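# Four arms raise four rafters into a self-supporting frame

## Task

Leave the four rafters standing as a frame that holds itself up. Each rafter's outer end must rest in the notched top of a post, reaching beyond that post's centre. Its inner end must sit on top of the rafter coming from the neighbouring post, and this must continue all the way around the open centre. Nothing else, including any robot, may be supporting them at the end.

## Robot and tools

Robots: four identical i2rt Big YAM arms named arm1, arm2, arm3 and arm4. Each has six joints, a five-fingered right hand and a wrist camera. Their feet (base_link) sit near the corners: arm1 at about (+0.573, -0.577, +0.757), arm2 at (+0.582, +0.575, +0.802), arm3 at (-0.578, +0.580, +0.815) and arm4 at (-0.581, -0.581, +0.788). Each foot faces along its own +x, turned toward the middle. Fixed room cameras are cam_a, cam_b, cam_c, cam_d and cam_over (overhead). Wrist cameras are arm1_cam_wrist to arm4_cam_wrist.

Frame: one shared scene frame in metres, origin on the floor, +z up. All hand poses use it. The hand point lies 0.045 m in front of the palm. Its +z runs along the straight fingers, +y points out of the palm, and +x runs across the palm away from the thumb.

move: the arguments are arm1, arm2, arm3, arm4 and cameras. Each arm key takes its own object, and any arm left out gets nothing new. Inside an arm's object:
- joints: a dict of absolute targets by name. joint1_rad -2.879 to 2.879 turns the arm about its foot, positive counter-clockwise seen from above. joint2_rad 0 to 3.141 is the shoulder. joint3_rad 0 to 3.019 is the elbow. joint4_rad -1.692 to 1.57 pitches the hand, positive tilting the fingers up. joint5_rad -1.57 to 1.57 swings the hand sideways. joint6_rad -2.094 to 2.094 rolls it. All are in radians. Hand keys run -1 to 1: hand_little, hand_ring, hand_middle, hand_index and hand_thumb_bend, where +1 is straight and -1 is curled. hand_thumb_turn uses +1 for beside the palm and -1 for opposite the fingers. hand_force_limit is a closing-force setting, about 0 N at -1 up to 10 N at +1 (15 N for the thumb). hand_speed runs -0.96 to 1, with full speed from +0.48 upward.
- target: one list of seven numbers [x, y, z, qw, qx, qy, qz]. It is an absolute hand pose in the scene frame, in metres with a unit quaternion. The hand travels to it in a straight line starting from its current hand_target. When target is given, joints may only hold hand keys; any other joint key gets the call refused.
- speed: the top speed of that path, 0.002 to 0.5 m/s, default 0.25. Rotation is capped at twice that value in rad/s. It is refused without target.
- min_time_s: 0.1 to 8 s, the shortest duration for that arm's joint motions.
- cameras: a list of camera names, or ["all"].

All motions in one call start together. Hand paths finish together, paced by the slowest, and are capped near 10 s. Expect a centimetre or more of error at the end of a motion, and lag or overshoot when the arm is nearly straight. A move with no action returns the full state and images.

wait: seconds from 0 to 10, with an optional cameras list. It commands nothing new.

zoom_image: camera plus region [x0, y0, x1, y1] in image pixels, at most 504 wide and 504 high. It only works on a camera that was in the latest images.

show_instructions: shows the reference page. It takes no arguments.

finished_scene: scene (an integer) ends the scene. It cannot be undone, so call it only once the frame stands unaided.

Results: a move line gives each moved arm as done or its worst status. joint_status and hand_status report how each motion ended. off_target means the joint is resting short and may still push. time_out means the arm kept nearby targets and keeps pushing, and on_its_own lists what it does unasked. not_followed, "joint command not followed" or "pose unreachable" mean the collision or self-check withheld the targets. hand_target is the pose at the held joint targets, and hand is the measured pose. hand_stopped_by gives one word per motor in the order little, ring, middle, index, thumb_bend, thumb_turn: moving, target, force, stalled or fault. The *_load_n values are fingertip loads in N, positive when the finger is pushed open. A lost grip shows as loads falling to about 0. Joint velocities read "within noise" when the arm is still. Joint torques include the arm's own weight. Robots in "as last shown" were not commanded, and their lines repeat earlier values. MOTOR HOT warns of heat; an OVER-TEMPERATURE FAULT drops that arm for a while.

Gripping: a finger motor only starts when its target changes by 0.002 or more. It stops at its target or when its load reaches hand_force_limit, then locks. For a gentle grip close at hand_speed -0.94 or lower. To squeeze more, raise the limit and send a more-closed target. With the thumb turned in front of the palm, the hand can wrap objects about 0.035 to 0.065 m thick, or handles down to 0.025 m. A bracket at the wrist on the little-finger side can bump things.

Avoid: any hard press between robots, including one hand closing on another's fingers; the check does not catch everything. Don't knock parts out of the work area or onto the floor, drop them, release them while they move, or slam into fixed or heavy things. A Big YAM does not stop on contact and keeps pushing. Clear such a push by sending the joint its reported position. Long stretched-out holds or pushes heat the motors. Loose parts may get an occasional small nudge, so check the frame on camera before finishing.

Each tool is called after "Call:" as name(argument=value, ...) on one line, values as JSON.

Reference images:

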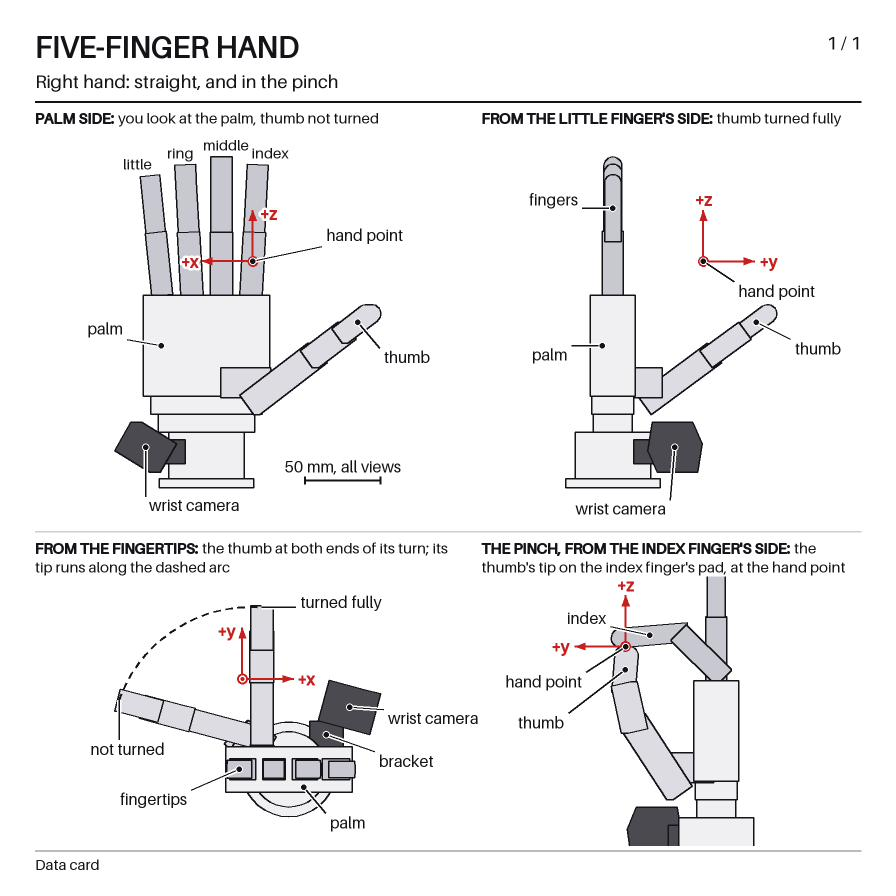

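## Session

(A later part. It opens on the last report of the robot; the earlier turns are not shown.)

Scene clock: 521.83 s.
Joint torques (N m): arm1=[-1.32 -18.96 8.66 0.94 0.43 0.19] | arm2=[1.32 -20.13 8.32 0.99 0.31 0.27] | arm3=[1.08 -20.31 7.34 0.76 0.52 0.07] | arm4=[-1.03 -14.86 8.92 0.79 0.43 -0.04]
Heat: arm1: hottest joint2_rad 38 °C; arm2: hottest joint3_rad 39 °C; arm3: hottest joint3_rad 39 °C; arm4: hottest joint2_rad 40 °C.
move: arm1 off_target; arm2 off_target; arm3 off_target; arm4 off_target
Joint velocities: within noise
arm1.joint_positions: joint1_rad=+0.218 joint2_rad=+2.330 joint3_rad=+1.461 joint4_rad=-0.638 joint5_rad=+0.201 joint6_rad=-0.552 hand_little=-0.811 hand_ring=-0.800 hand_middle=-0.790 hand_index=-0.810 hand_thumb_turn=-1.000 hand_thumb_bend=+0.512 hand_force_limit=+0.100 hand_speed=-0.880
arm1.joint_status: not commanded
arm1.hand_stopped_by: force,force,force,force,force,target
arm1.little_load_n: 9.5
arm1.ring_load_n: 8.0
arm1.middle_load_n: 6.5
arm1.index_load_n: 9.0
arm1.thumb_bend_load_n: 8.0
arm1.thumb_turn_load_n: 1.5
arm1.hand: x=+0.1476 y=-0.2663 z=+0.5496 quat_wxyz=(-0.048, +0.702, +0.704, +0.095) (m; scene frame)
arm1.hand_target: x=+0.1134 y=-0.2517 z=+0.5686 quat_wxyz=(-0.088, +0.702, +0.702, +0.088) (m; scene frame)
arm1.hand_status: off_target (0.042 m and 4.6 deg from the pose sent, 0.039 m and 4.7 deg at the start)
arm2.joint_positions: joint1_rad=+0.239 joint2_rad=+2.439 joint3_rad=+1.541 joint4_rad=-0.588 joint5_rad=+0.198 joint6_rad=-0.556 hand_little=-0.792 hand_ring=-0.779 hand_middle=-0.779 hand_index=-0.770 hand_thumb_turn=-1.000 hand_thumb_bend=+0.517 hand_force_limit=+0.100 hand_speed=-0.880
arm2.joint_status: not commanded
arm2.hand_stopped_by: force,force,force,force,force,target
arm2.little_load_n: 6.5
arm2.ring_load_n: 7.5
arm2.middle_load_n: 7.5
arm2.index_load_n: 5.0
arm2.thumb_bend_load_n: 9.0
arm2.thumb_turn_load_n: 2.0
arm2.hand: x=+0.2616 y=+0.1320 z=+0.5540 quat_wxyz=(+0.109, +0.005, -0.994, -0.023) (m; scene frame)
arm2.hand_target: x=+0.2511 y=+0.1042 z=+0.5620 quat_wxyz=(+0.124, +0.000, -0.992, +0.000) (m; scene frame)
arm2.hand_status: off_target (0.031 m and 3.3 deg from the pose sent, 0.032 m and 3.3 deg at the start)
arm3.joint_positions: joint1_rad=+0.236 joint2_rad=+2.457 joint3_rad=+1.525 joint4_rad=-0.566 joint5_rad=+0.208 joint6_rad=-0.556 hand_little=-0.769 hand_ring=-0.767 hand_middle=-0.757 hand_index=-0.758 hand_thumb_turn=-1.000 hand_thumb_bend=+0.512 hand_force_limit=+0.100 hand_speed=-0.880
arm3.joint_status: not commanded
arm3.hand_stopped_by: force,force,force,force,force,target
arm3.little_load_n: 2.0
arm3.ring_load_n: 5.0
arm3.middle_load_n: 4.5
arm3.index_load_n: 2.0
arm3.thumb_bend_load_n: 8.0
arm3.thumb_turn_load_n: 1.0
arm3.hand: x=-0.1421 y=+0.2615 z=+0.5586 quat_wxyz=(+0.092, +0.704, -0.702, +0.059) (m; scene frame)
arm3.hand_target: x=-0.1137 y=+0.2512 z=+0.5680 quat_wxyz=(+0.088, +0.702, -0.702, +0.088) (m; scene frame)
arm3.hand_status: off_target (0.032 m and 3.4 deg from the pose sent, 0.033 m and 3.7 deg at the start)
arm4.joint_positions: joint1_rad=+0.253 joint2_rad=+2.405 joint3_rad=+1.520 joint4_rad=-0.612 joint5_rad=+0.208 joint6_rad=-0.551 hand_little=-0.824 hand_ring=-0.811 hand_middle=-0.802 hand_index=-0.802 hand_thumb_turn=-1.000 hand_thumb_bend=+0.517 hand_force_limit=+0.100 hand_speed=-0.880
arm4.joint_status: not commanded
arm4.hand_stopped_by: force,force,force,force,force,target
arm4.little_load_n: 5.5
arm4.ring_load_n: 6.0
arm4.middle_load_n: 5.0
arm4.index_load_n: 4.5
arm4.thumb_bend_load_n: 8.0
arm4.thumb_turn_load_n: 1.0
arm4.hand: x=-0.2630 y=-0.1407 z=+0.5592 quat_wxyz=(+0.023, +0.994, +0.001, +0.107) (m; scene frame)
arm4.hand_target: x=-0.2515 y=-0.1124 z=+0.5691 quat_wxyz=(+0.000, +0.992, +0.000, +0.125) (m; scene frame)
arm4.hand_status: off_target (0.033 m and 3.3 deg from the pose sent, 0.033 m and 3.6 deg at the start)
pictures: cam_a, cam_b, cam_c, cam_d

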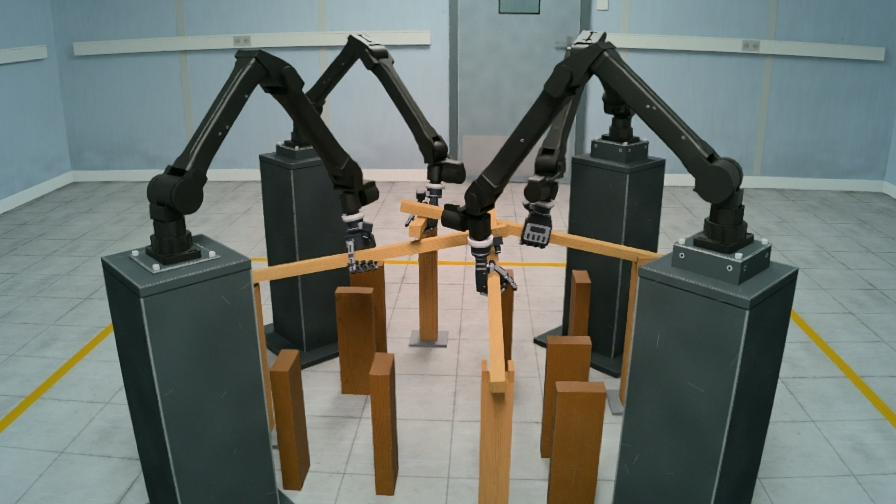

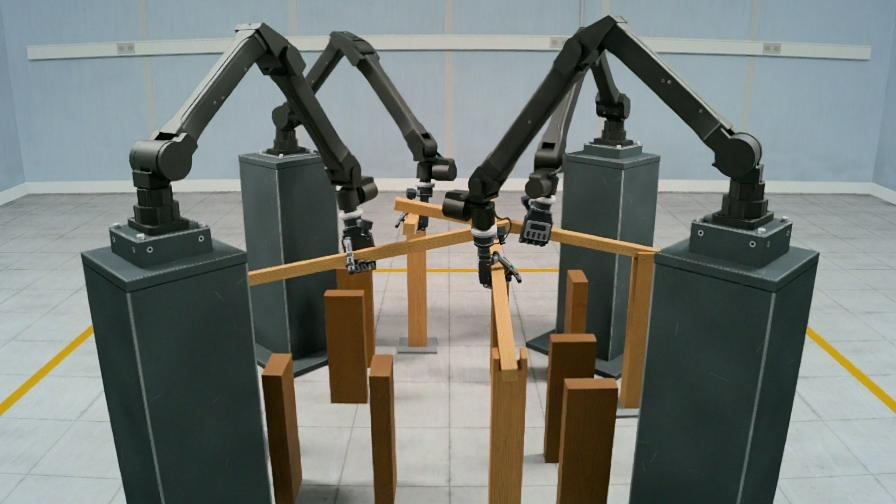

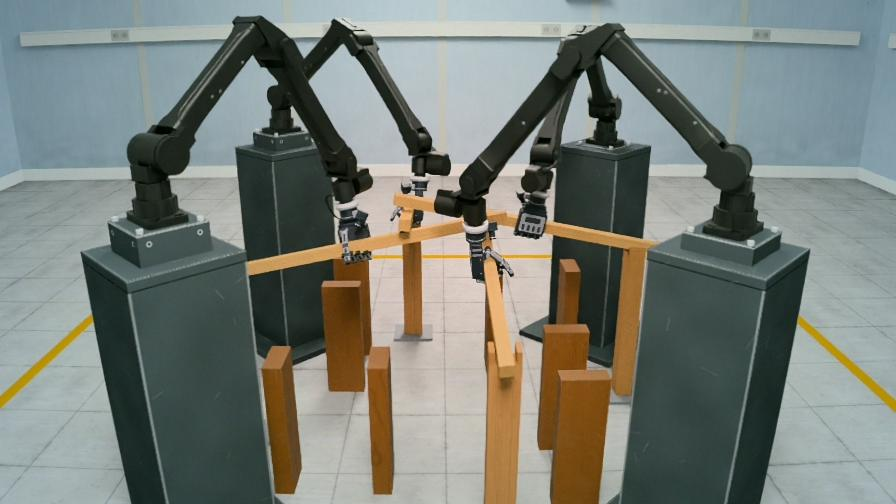

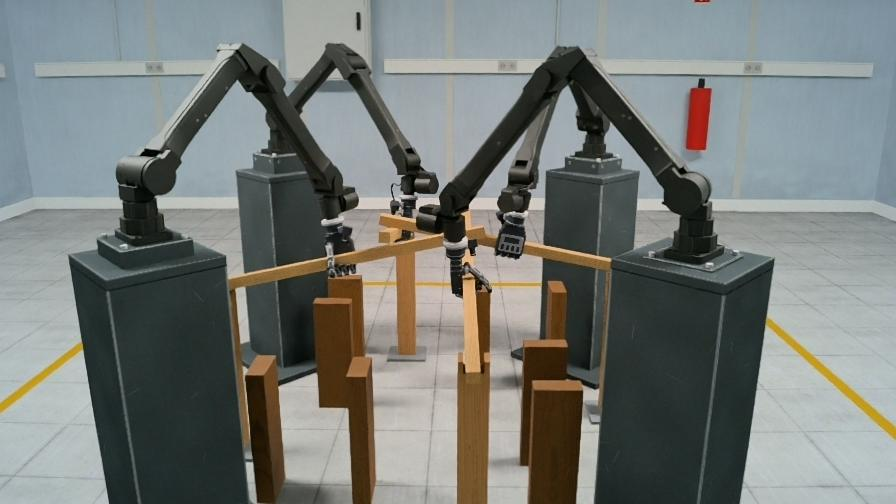

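Call:
move(arm1={"target":[0.1124,-0.2490,0.5415,-0.0618,0.7044,0.7044,0.0618],"speed":0.04}, arm2={"target":[0.2485,0.1035,0.5315,-0.0824,0,0.9966,0],"speed":0.04}, arm3={"target":[-0.1130,0.2485,0.5434,-0.0583,-0.7047,0.7047,-0.0583],"speed":0.04}, arm4={"target":[-0.2487,-0.1117,0.5398,0,0.9966,0,0.0824],"speed":0.04}, cameras=["cam_a","cam_b","cam_c","cam_d","cam_over"])

Call:
zoom_image(camera="cam_a", region=[460, 330, 530, 400])

Call:
zoom_image(camera="cam_b", region=[470, 320, 540, 390])

Call:
zoom_image(camera="cam_c", region=[470, 320, 540, 390])

Call:
zoom_image(camera="cam_d", region=[440, 330, 510, 400])

Call:
zoom_image(camera="cam_over", region=[350, 120, 590, 320])

Call:
zoom_image(camera="cam_a", region=[380, 170, 560, 300])

Call:
zoom_image(camera="cam_b", region=[380, 170, 560, 300])

Call:
zoom_image(camera="cam_c", region=[380, 170, 560, 300])

Call:
zoom_image(camera="cam_d", region=[360, 170, 540, 300])

Scene clock: 600.90 s.
Joint torques (N m): arm1=[-3.31 -17.73 9.33 0.38 -0.02 0.07] | arm2=[0.26 -18.78 8.87 0.72 -0.16 0.06] | arm3=[-0.85 -19.43 7.73 0.43 0.03 -0.12] | arm4=[-2.32 -13.92 9.58 0.8 -0.15 -0.13]
Heat: arm1: hottest joint2_rad 39 °C; arm2: hottest joint3_rad 40 °C; arm3: hottest joint2_rad 40 °C; arm4: hottest joint2_rad 40 °C.
move: arm1 off_target; arm2 off_target; arm3 off_target; arm4 off_target
Joint velocities: within noise
arm1.joint_positions: joint1_rad=+0.212 joint2_rad=+2.383 joint3_rad=+1.505 joint4_rad=-0.650 joint5_rad=+0.147 joint6_rad=-0.559 hand_little=-0.812 hand_ring=-0.801 hand_middle=-0.790 hand_index=-0.810 hand_thumb_turn=-1.000 hand_thumb_bend=+0.512 hand_force_limit=+0.100 hand_speed=-0.880
arm1.joint_status: not commanded
arm1.hand_stopped_by: force,force,force,force,force,target
arm1.little_load_n: 0.0
arm1.ring_load_n: 0.0
arm1.middle_load_n: 6.5
arm1.index_load_n: 6.0
arm1.thumb_bend_load_n: 7.5
arm1.thumb_turn_load_n: 1.5
arm1.hand: x=+0.1410 y=-0.2703 z=+0.5297 quat_wxyz=(-0.032, +0.702, +0.708, +0.071) (m; scene frame)
arm1.hand_target: x=+0.1134 y=-0.2496 z=+0.5431 quat_wxyz=(-0.062, +0.704, +0.704, +0.062) (m; scene frame)
arm1.hand_status: off_target (0.038 m and 3.6 deg from the pose sent, 0.040 m and 4.1 deg at the start)
arm2.joint_positions: joint1_rad=+0.228 joint2_rad=+2.498 joint3_rad=+1.610 joint4_rad=-0.620 joint5_rad=+0.133 joint6_rad=-0.555 hand_little=-0.792 hand_ring=-0.780 hand_middle=-0.779 hand_index=-0.770 hand_thumb_turn=-1.000 hand_thumb_bend=+0.517 hand_force_limit=+0.100 hand_speed=-0.880
arm2.joint_status: not commanded
arm2.hand_stopped_by: force,force,force,force,force,target
arm2.little_load_n: 0.0
arm2.ring_load_n: 0.0
arm2.middle_load_n: 5.0
arm2.index_load_n: 1.5
arm2.thumb_bend_load_n: 9.0
arm2.thumb_turn_load_n: 2.5
arm2.hand: x=+0.2630 y=+0.1222 z=+0.5350 quat_wxyz=(+0.076, +0.001, -0.997, -0.016) (m; scene frame)
arm2.hand_target: x=+0.2489 y=+0.1042 z=+0.5324 quat_wxyz=(+0.083, +0.000, -0.997, +0.000) (m; scene frame)
arm2.hand_status: off_target (0.024 m and 2.0 deg from the pose sent, 0.039 m and 4.1 deg at the start)
arm3.joint_positions: joint1_rad=+0.228 joint2_rad=+2.515 joint3_rad=+1.589 joint4_rad=-0.600 joint5_rad=+0.146 joint6_rad=-0.558 hand_little=-0.769 hand_ring=-0.768 hand_middle=-0.757 hand_index=-0.758 hand_thumb_turn=-1.000 hand_thumb_bend=+0.512 hand_force_limit=+0.100 hand_speed=-0.880
arm3.joint_status: not commanded
arm3.hand_stopped_by: force,force,force,force,force,target
arm3.little_load_n: 0.0
arm3.ring_load_n: 0.0
arm3.middle_load_n: 4.5
arm3.index_load_n: 1.5
arm3.thumb_bend_load_n: 8.0
arm3.thumb_turn_load_n: 1.5
arm3.hand: x=-0.1341 y=+0.2652 z=+0.5393 quat_wxyz=(+0.066, +0.705, -0.705, +0.038) (m; scene frame)
arm3.hand_target: x=-0.1138 y=+0.2489 z=+0.5444 quat_wxyz=(+0.058, +0.705, -0.705, +0.059) (m; scene frame)
arm3.hand_status: off_target (0.027 m and 2.4 deg from the pose sent, 0.035 m and 3.9 deg at the start)
arm4.joint_positions: joint1_rad=+0.246 joint2_rad=+2.460 joint3_rad=+1.577 joint4_rad=-0.647 joint5_rad=+0.148 joint6_rad=-0.559 hand_little=-0.825 hand_ring=-0.812 hand_middle=-0.802 hand_index=-0.802 hand_thumb_turn=-1.000 hand_thumb_bend=+0.517 hand_force_limit=+0.100 hand_speed=-0.880
arm4.joint_status: not commanded
arm4.hand_stopped_by: force,force,force,force,force,target
arm4.little_load_n: 0.5
arm4.ring_load_n: 1.5
arm4.middle_load_n: 4.0
arm4.index_load_n: 4.5
arm4.thumb_bend_load_n: 7.5
arm4.thumb_turn_load_n: 1.0
arm4.hand: x=-0.2675 y=-0.1348 z=+0.5410 quat_wxyz=(+0.022, +0.997, +0.004, +0.073) (m; scene frame)
arm4.hand_target: x=-0.2491 y=-0.1125 z=+0.5413 quat_wxyz=(+0.000, +0.997, +0.000, +0.083) (m; scene frame)
arm4.hand_status: off_target (0.030 m and 2.8 deg from the pose sent, 0.038 m and 3.9 deg at the start)
pictures: cam_a, cam_b, cam_c, cam_d, cam_over

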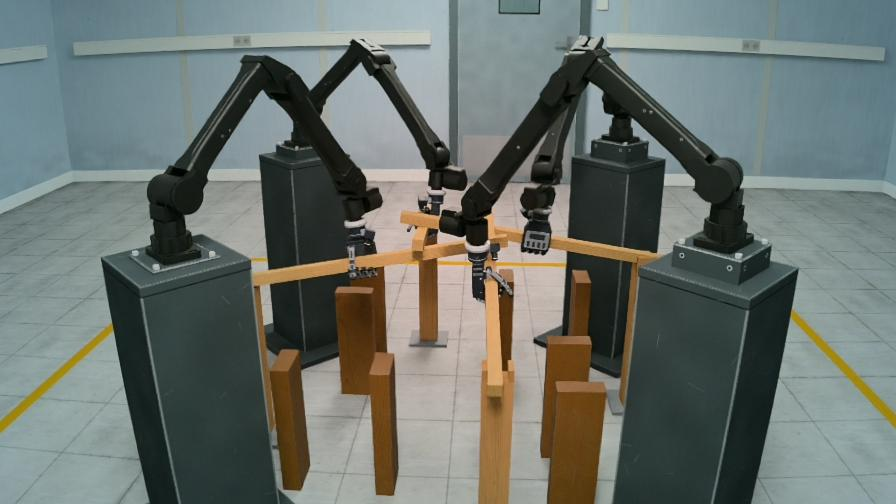

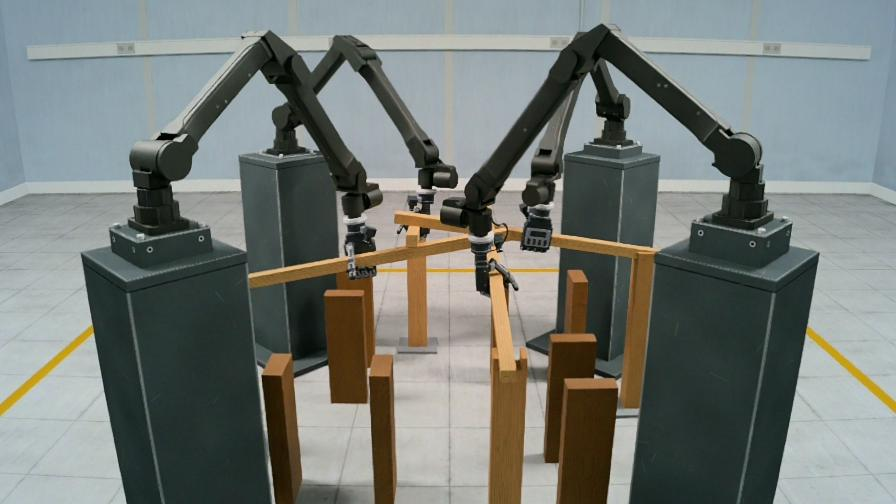

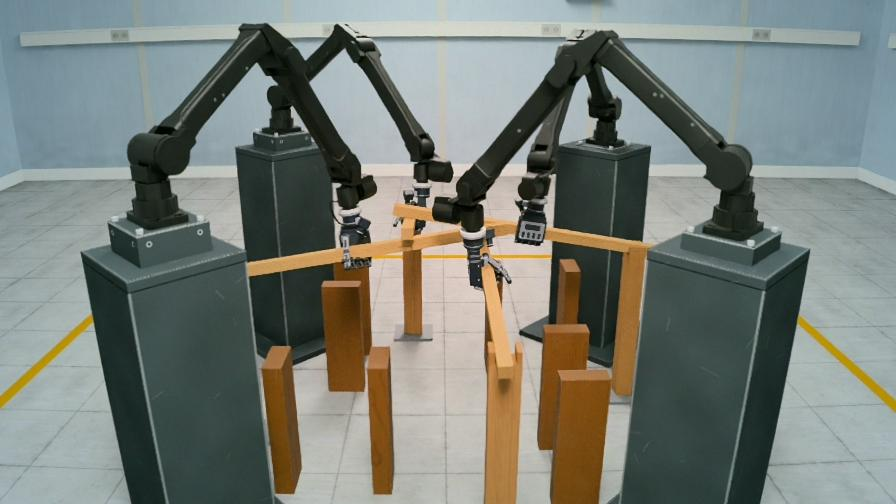

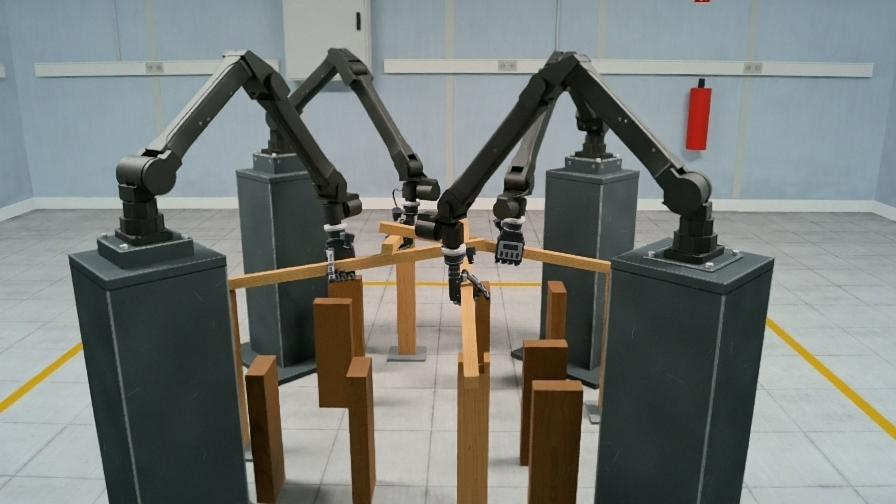

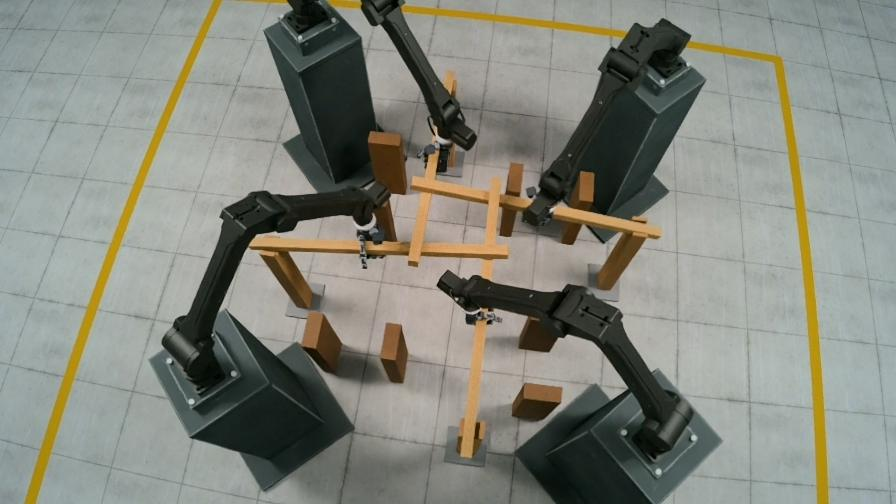

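Scaled by 7.200 from the camera's 896x504 image, which has a finer 1280x720 frame.

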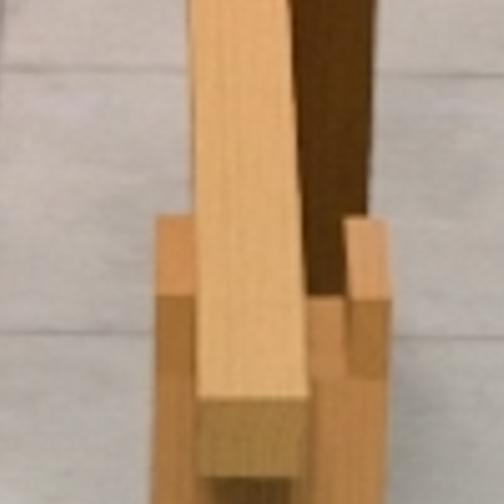

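Scaled by 7.200 from the camera's 896x504 image, which has a finer 1280x720 frame.

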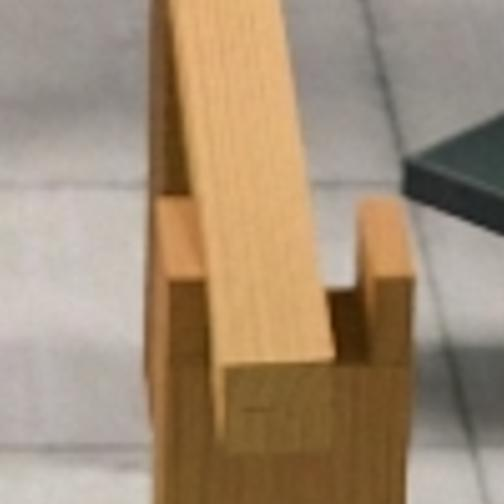

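Scaled by 7.200 from the camera's 896x504 image, which has a finer 1280x720 frame.

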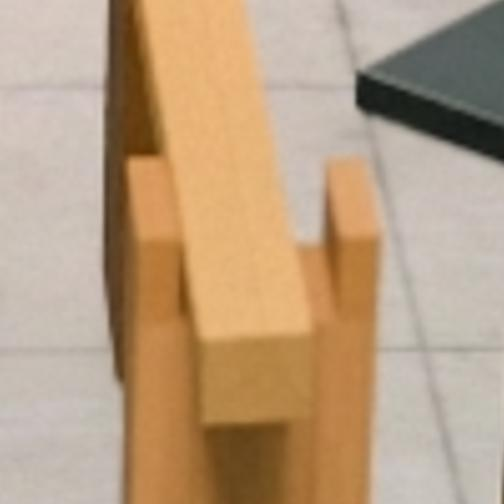

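Scaled by 7.200 from the camera's 896x504 image, which has a finer 1280x720 frame.

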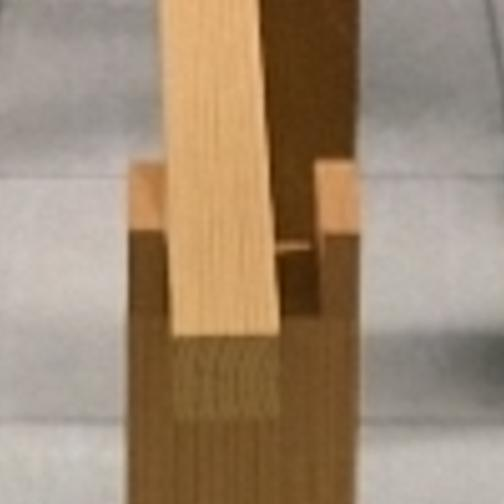

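Scaled by 2.100 from the camera's 896x504 image, which has a finer 1280x720 frame.

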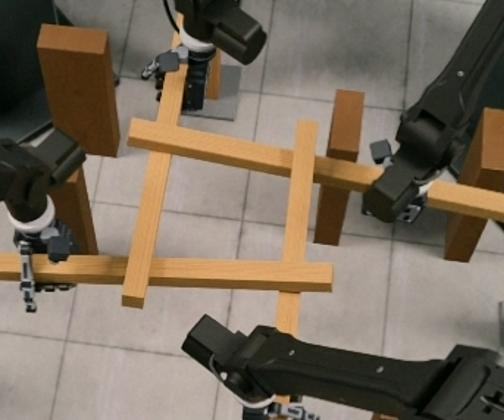

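Scaled by 2.800 from the camera's 896x504 image, which has a finer 1280x720 frame.

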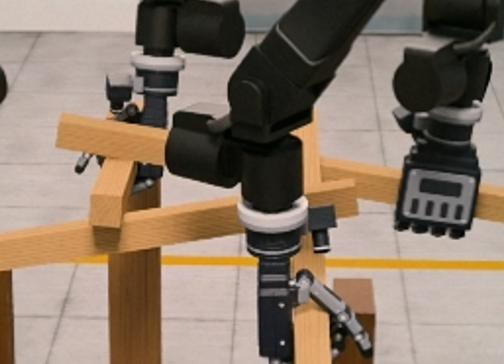

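Scaled by 2.800 from the camera's 896x504 image, which has a finer 1280x720 frame.

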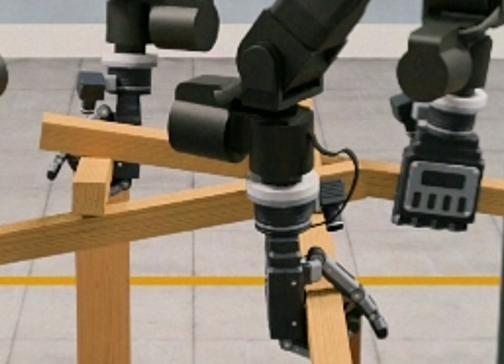

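Scaled by 2.800 from the camera's 896x504 image, which has a finer 1280x720 frame.

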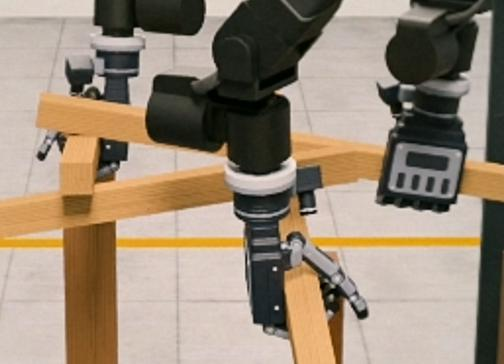

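Scaled by 2.800 from the camera's 896x504 image, which has a finer 1280x720 frame.

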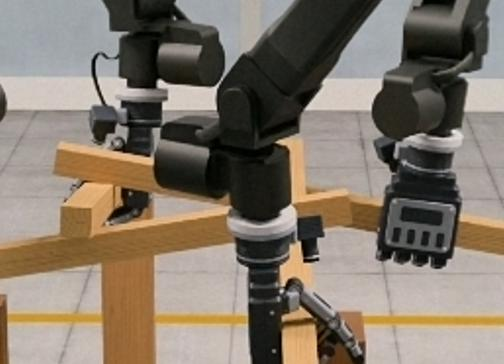

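Call:
zoom_image(camera="cam_a", region=[390, 205, 460, 265])

Call:
zoom_image(camera="cam_b", region=[385, 205, 455, 265])

Call:
zoom_image(camera="cam_c", region=[380, 195, 450, 255])

Call:
zoom_image(camera="cam_d", region=[365, 215, 435, 275])

Scaled by 7.200 from the camera's 896x504 image, which has a finer 1280x720 frame.

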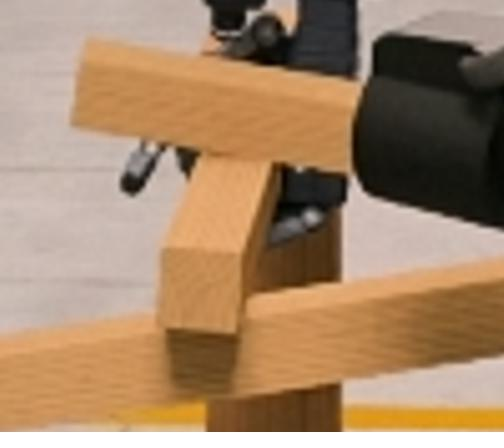

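Scaled by 7.200 from the camera's 896x504 image, which has a finer 1280x720 frame.

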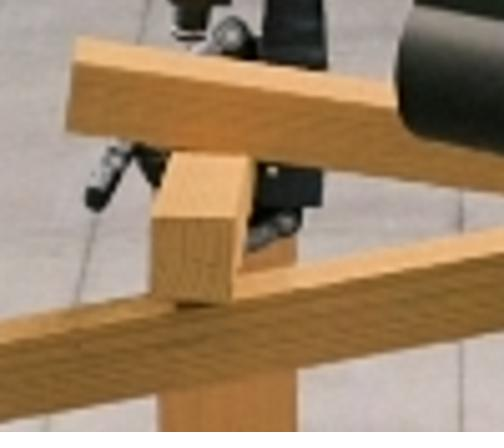

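Scaled by 7.200 from the camera's 896x504 image, which has a finer 1280x720 frame.

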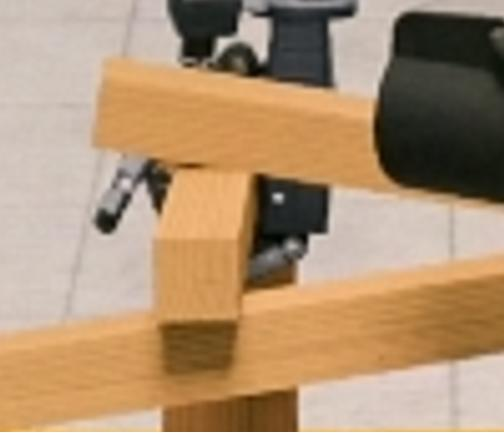

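Scaled by 7.200 from the camera's 896x504 image, which has a finer 1280x720 frame.

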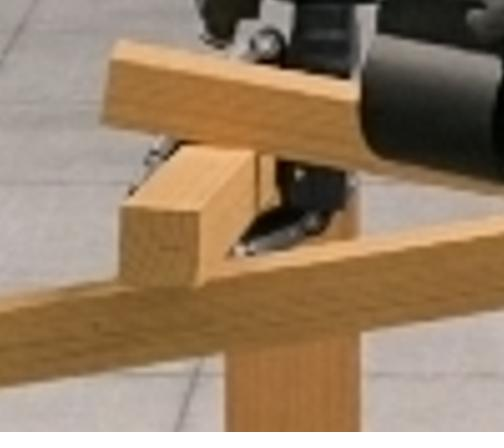

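Call:
move(arm1={"target":[0.1189,-0.2490,0.5345,-0.0530,0.7051,0.7051,0.0530],"speed":0.03}, arm2={"target":[0.2485,0.1135,0.5245,-0.0699,0,0.9976,0],"speed":0.03}, arm3={"target":[-0.1210,0.2485,0.5364,-0.0494,-0.7054,0.7054,-0.0494],"speed":0.03}, arm4={"target":[-0.2487,-0.1182,0.5328,0,0.9976,0,0.0699],"speed":0.03}, cameras=["cam_a","cam_b","cam_c","cam_d","cam_over"])

Call:
zoom_image(camera="cam_a", region=[460, 330, 530, 400])

Call:
zoom_image(camera="cam_b", region=[470, 320, 540, 390])

Call:
zoom_image(camera="cam_c", region=[470, 320, 540, 390])

Call:
zoom_image(camera="cam_d", region=[440, 330, 510, 400])

Call:
zoom_image(camera="cam_over", region=[350, 120, 590, 320])

Call:
zoom_image(camera="cam_a", region=[390, 205, 460, 265])

Call:
zoom_image(camera="cam_b", region=[385, 205, 455, 265])

Call:
zoom_image(camera="cam_c", region=[380, 195, 450, 255])

Call:
zoom_image(camera="cam_d", region=[365, 215, 435, 275])

Scene clock: 721.37 s.
Joint torques (N m): arm1=[-3.31 -17.2 9.01 0.53 0.02 0.05] | arm2=[-0.21 -18.2 7.88 1.13 -0.06 -0.05] | arm3=[-0.62 -19.96 7.56 0.39 0 -0.1] | arm4=[-2.37 -13.63 8.81 0.81 -0.1 -0.17]
Heat: arm1: hottest joint2_rad 41 °C; arm2: hottest joint3_rad 43 °C; arm3: hottest joint3_rad 38 °C; arm4: hottest joint2_rad 42 °C.
move: arm1 off_target; arm2 off_target; arm3 off_target; arm4 off_target
Joint velocities: within noise
arm1.joint_positions: joint1_rad=+0.203 joint2_rad=+2.385 joint3_rad=+1.506 joint4_rad=-0.650 joint5_rad=+0.123 joint6_rad=-0.567 hand_little=-0.812 hand_ring=-0.801 hand_middle=-0.790 hand_index=-0.810 hand_thumb_turn=-1.000 hand_thumb_bend=+0.512 hand_force_limit=+0.100 hand_speed=-0.880
arm1.joint_status: not commanded
arm1.hand_stopped_by: force,force,force,force,force,target
arm1.little_load_n: 0.0
arm1.ring_load_n: 0.0
arm1.middle_load_n: 6.5
arm1.index_load_n: 4.0
arm1.thumb_bend_load_n: 8.0
arm1.thumb_turn_load_n: 1.5
arm1.hand: x=+0.1418 y=-0.2699 z=+0.5284 quat_wxyz=(-0.028, +0.703, +0.708, +0.060) (m; scene frame)
arm1.hand_target: x=+0.1199 y=-0.2495 z=+0.5357 quat_wxyz=(-0.053, +0.705, +0.705, +0.053) (m; scene frame)
arm1.hand_status: off_target (0.032 m and 3.0 deg from the pose sent, 0.031 m and 3.2 deg at the start)
arm2.joint_positions: joint1_rad=+0.218 joint2_rad=+2.499 joint3_rad=+1.610 joint4_rad=-0.620 joint5_rad=+0.108 joint6_rad=-0.558 hand_little=-0.792 hand_ring=-0.780 hand_middle=-0.779 hand_index=-0.770 hand_thumb_turn=-1.000 hand_thumb_bend=+0.517 hand_force_limit=+0.100 hand_speed=-0.880
arm2.joint_status: not commanded
arm2.hand_stopped_by: force,force,force,force,force,target
arm2.little_load_n: 0.5
arm2.ring_load_n: 0.0
arm2.middle_load_n: 5.0
arm2.index_load_n: 0.0
arm2.thumb_bend_load_n: 8.5
arm2.thumb_turn_load_n: 2.0
arm2.hand: x=+0.2625 y=+0.1233 z=+0.5339 quat_wxyz=(+0.065, -0.003, -0.998, -0.010) (m; scene frame)
arm2.hand_target: x=+0.2489 y=+0.1142 z=+0.5251 quat_wxyz=(+0.070, +0.000, -0.998, +0.000) (m; scene frame)
arm2.hand_status: off_target (0.020 m and 1.3 deg from the pose sent, 0.020 m and 1.9 deg at the start)
arm3.joint_positions: joint1_rad=+0.218 joint2_rad=+2.515 joint3_rad=+1.589 joint4_rad=-0.600 joint5_rad=+0.123 joint6_rad=-0.567 hand_little=-0.769 hand_ring=-0.768 hand_middle=-0.757 hand_index=-0.758 hand_thumb_turn=-1.000 hand_thumb_bend=+0.512 hand_force_limit=+0.100 hand_speed=-0.880
arm3.joint_status: not commanded
arm3.hand_stopped_by: force,force,force,force,force,target
arm3.little_load_n: 0.0
arm3.ring_load_n: 0.0
arm3.middle_load_n: 4.5
arm3.index_load_n: 1.0
arm3.thumb_bend_load_n: 8.0
arm3.thumb_turn_load_n: 1.0
arm3.hand: x=-0.1351 y=+0.2640 z=+0.5385 quat_wxyz=(+0.055, +0.706, -0.705, +0.035) (m; scene frame)
arm3.hand_target: x=-0.1214 y=+0.2486 z=+0.5372 quat_wxyz=(+0.049, +0.705, -0.705, +0.050) (m; scene frame)
arm3.hand_status: off_target (0.021 m and 1.7 deg from the pose sent, 0.021 m and 2.3 deg at the start)
arm4.joint_positions: joint1_rad=+0.236 joint2_rad=+2.470 joint3_rad=+1.588 joint4_rad=-0.647 joint5_rad=+0.124 joint6_rad=-0.565 hand_little=-0.825 hand_ring=-0.812 hand_middle=-0.802 hand_index=-0.802 hand_thumb_turn=-1.000 hand_thumb_bend=+0.517 hand_force_limit=+0.100 hand_speed=-0.880
arm4.joint_status: not commanded
arm4.hand_stopped_by: force,force,force,force,force,target
arm4.little_load_n: 0.0
arm4.ring_load_n: 0.0
arm4.middle_load_n: 4.0
arm4.index_load_n: 0.5
arm4.thumb_bend_load_n: 7.5
arm4.thumb_turn_load_n: 1.5
arm4.hand: x=-0.2653 y=-0.1338 z=+0.5373 quat_wxyz=(+0.016, +0.998, +0.002, +0.063) (m; scene frame)
arm4.hand_target: x=-0.2491 y=-0.1189 z=+0.5337 quat_wxyz=(+0.000, +0.998, +0.000, +0.070) (m; scene frame)
arm4.hand_status: off_target (0.023 m and 2.0 deg from the pose sent, 0.027 m and 2.6 deg at the start)
pictures: cam_a, cam_b, cam_c, cam_d, cam_over

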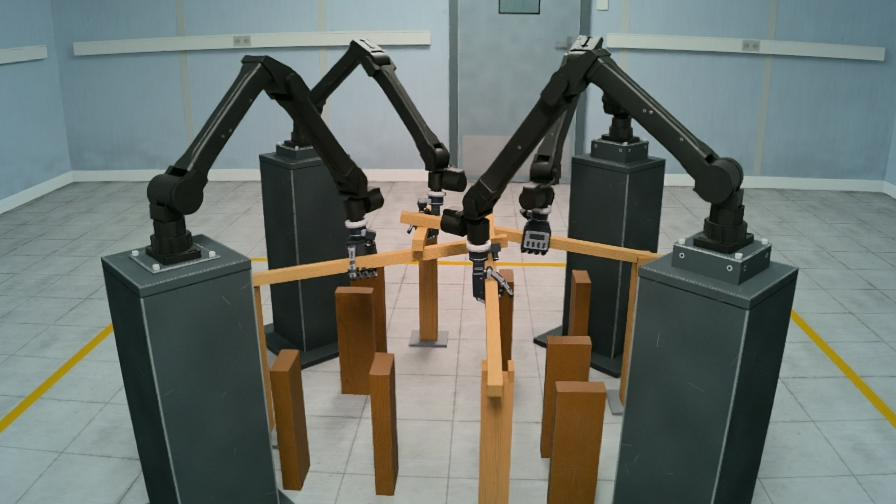

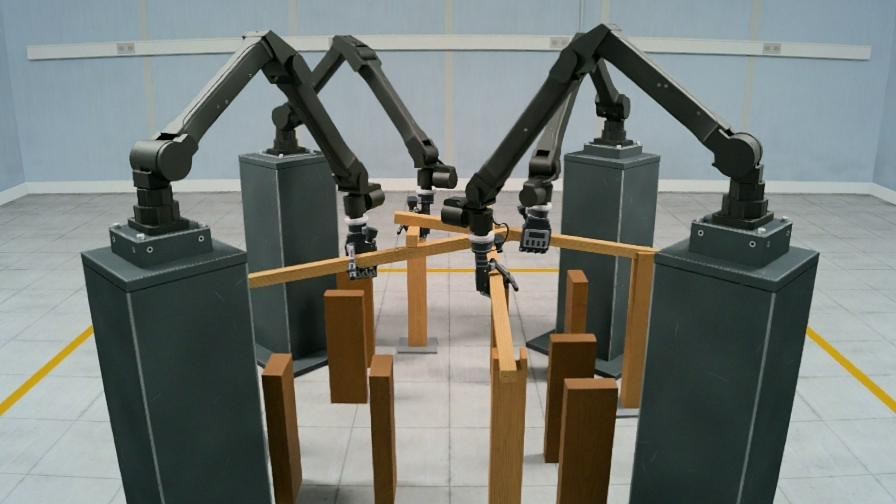

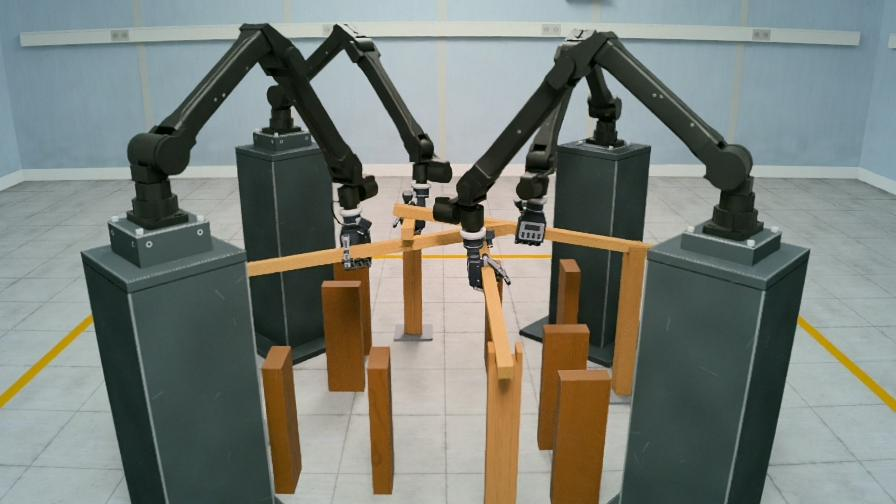

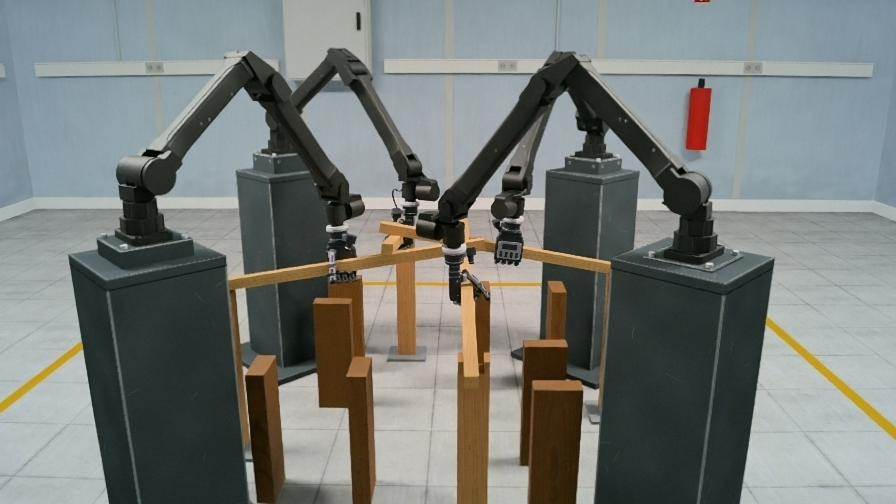

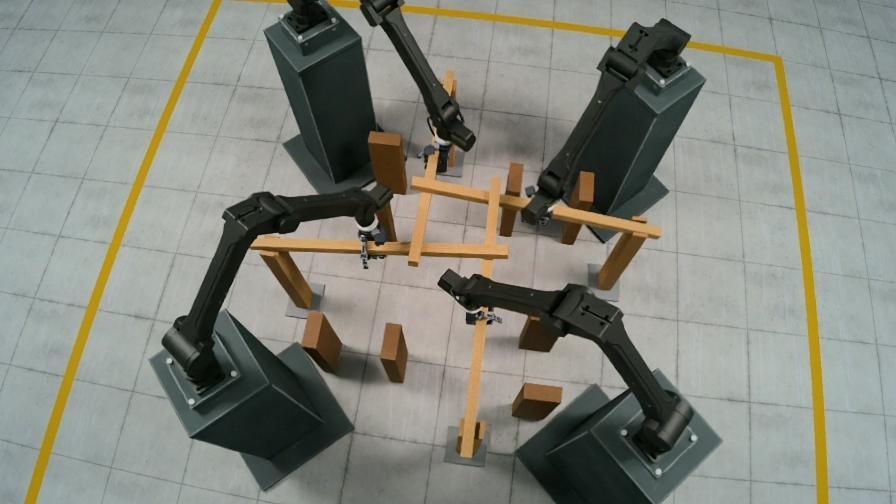

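Scaled by 7.200 from the camera's 896x504 image, which has a finer 1280x720 frame.

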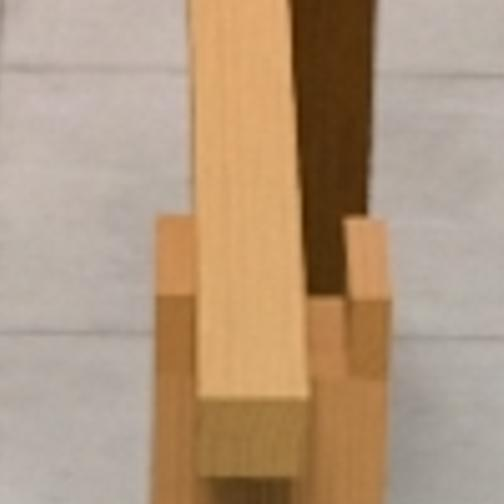

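Scaled by 7.200 from the camera's 896x504 image, which has a finer 1280x720 frame.

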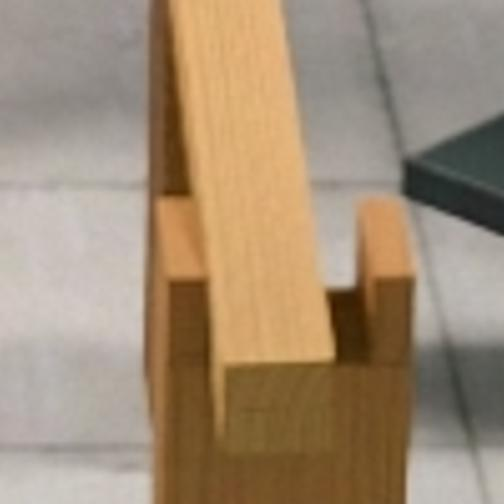

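Scaled by 7.200 from the camera's 896x504 image, which has a finer 1280x720 frame.

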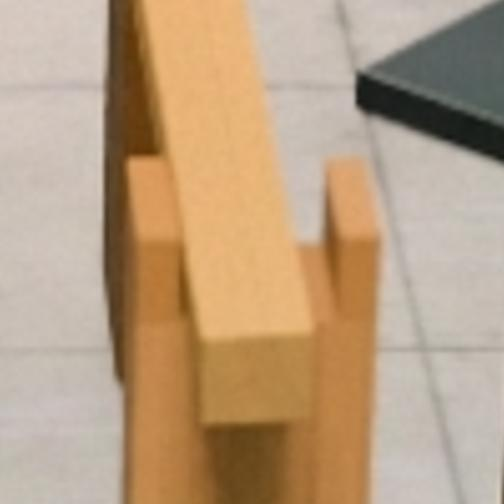

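Scaled by 7.200 from the camera's 896x504 image, which has a finer 1280x720 frame.

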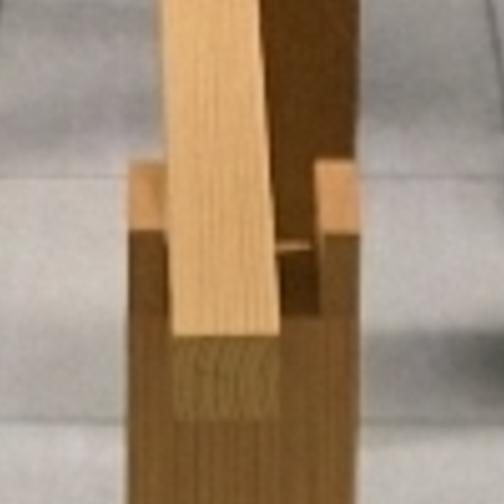

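Scaled by 2.100 from the camera's 896x504 image, which has a finer 1280x720 frame.

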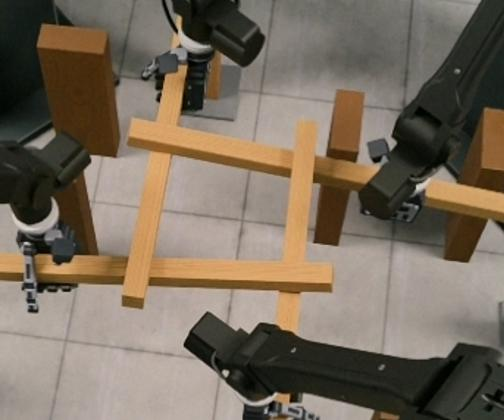

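Scaled by 7.200 from the camera's 896x504 image, which has a finer 1280x720 frame.

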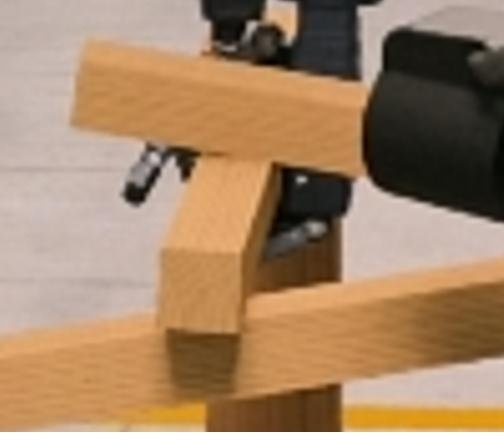

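Scaled by 7.200 from the camera's 896x504 image, which has a finer 1280x720 frame.

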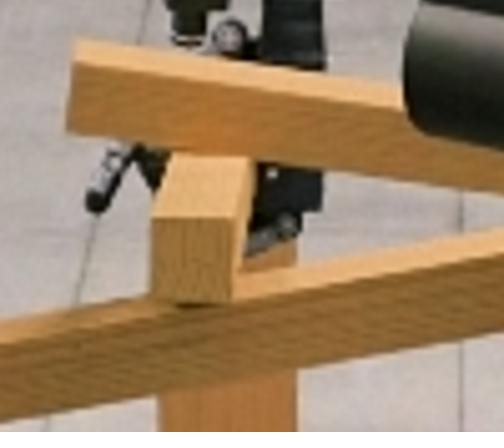

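Scaled by 7.200 from the camera's 896x504 image, which has a finer 1280x720 frame.

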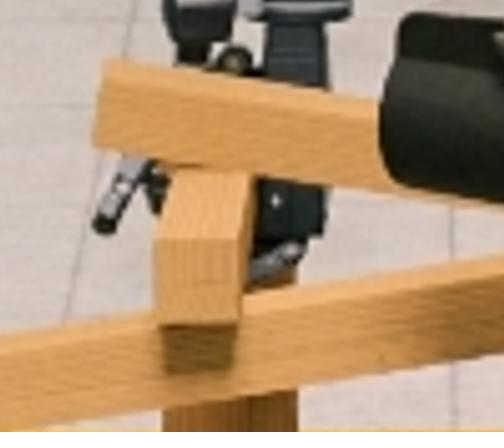

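Scaled by 7.200 from the camera's 896x504 image, which has a finer 1280x720 frame.

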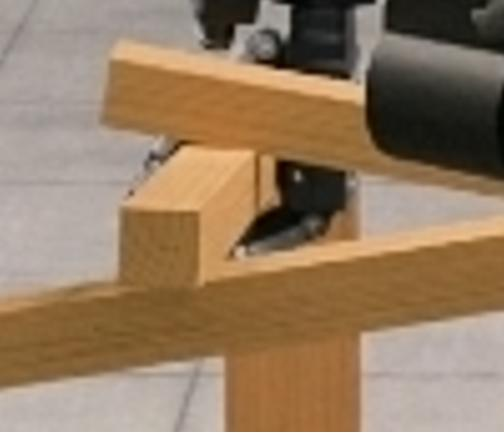

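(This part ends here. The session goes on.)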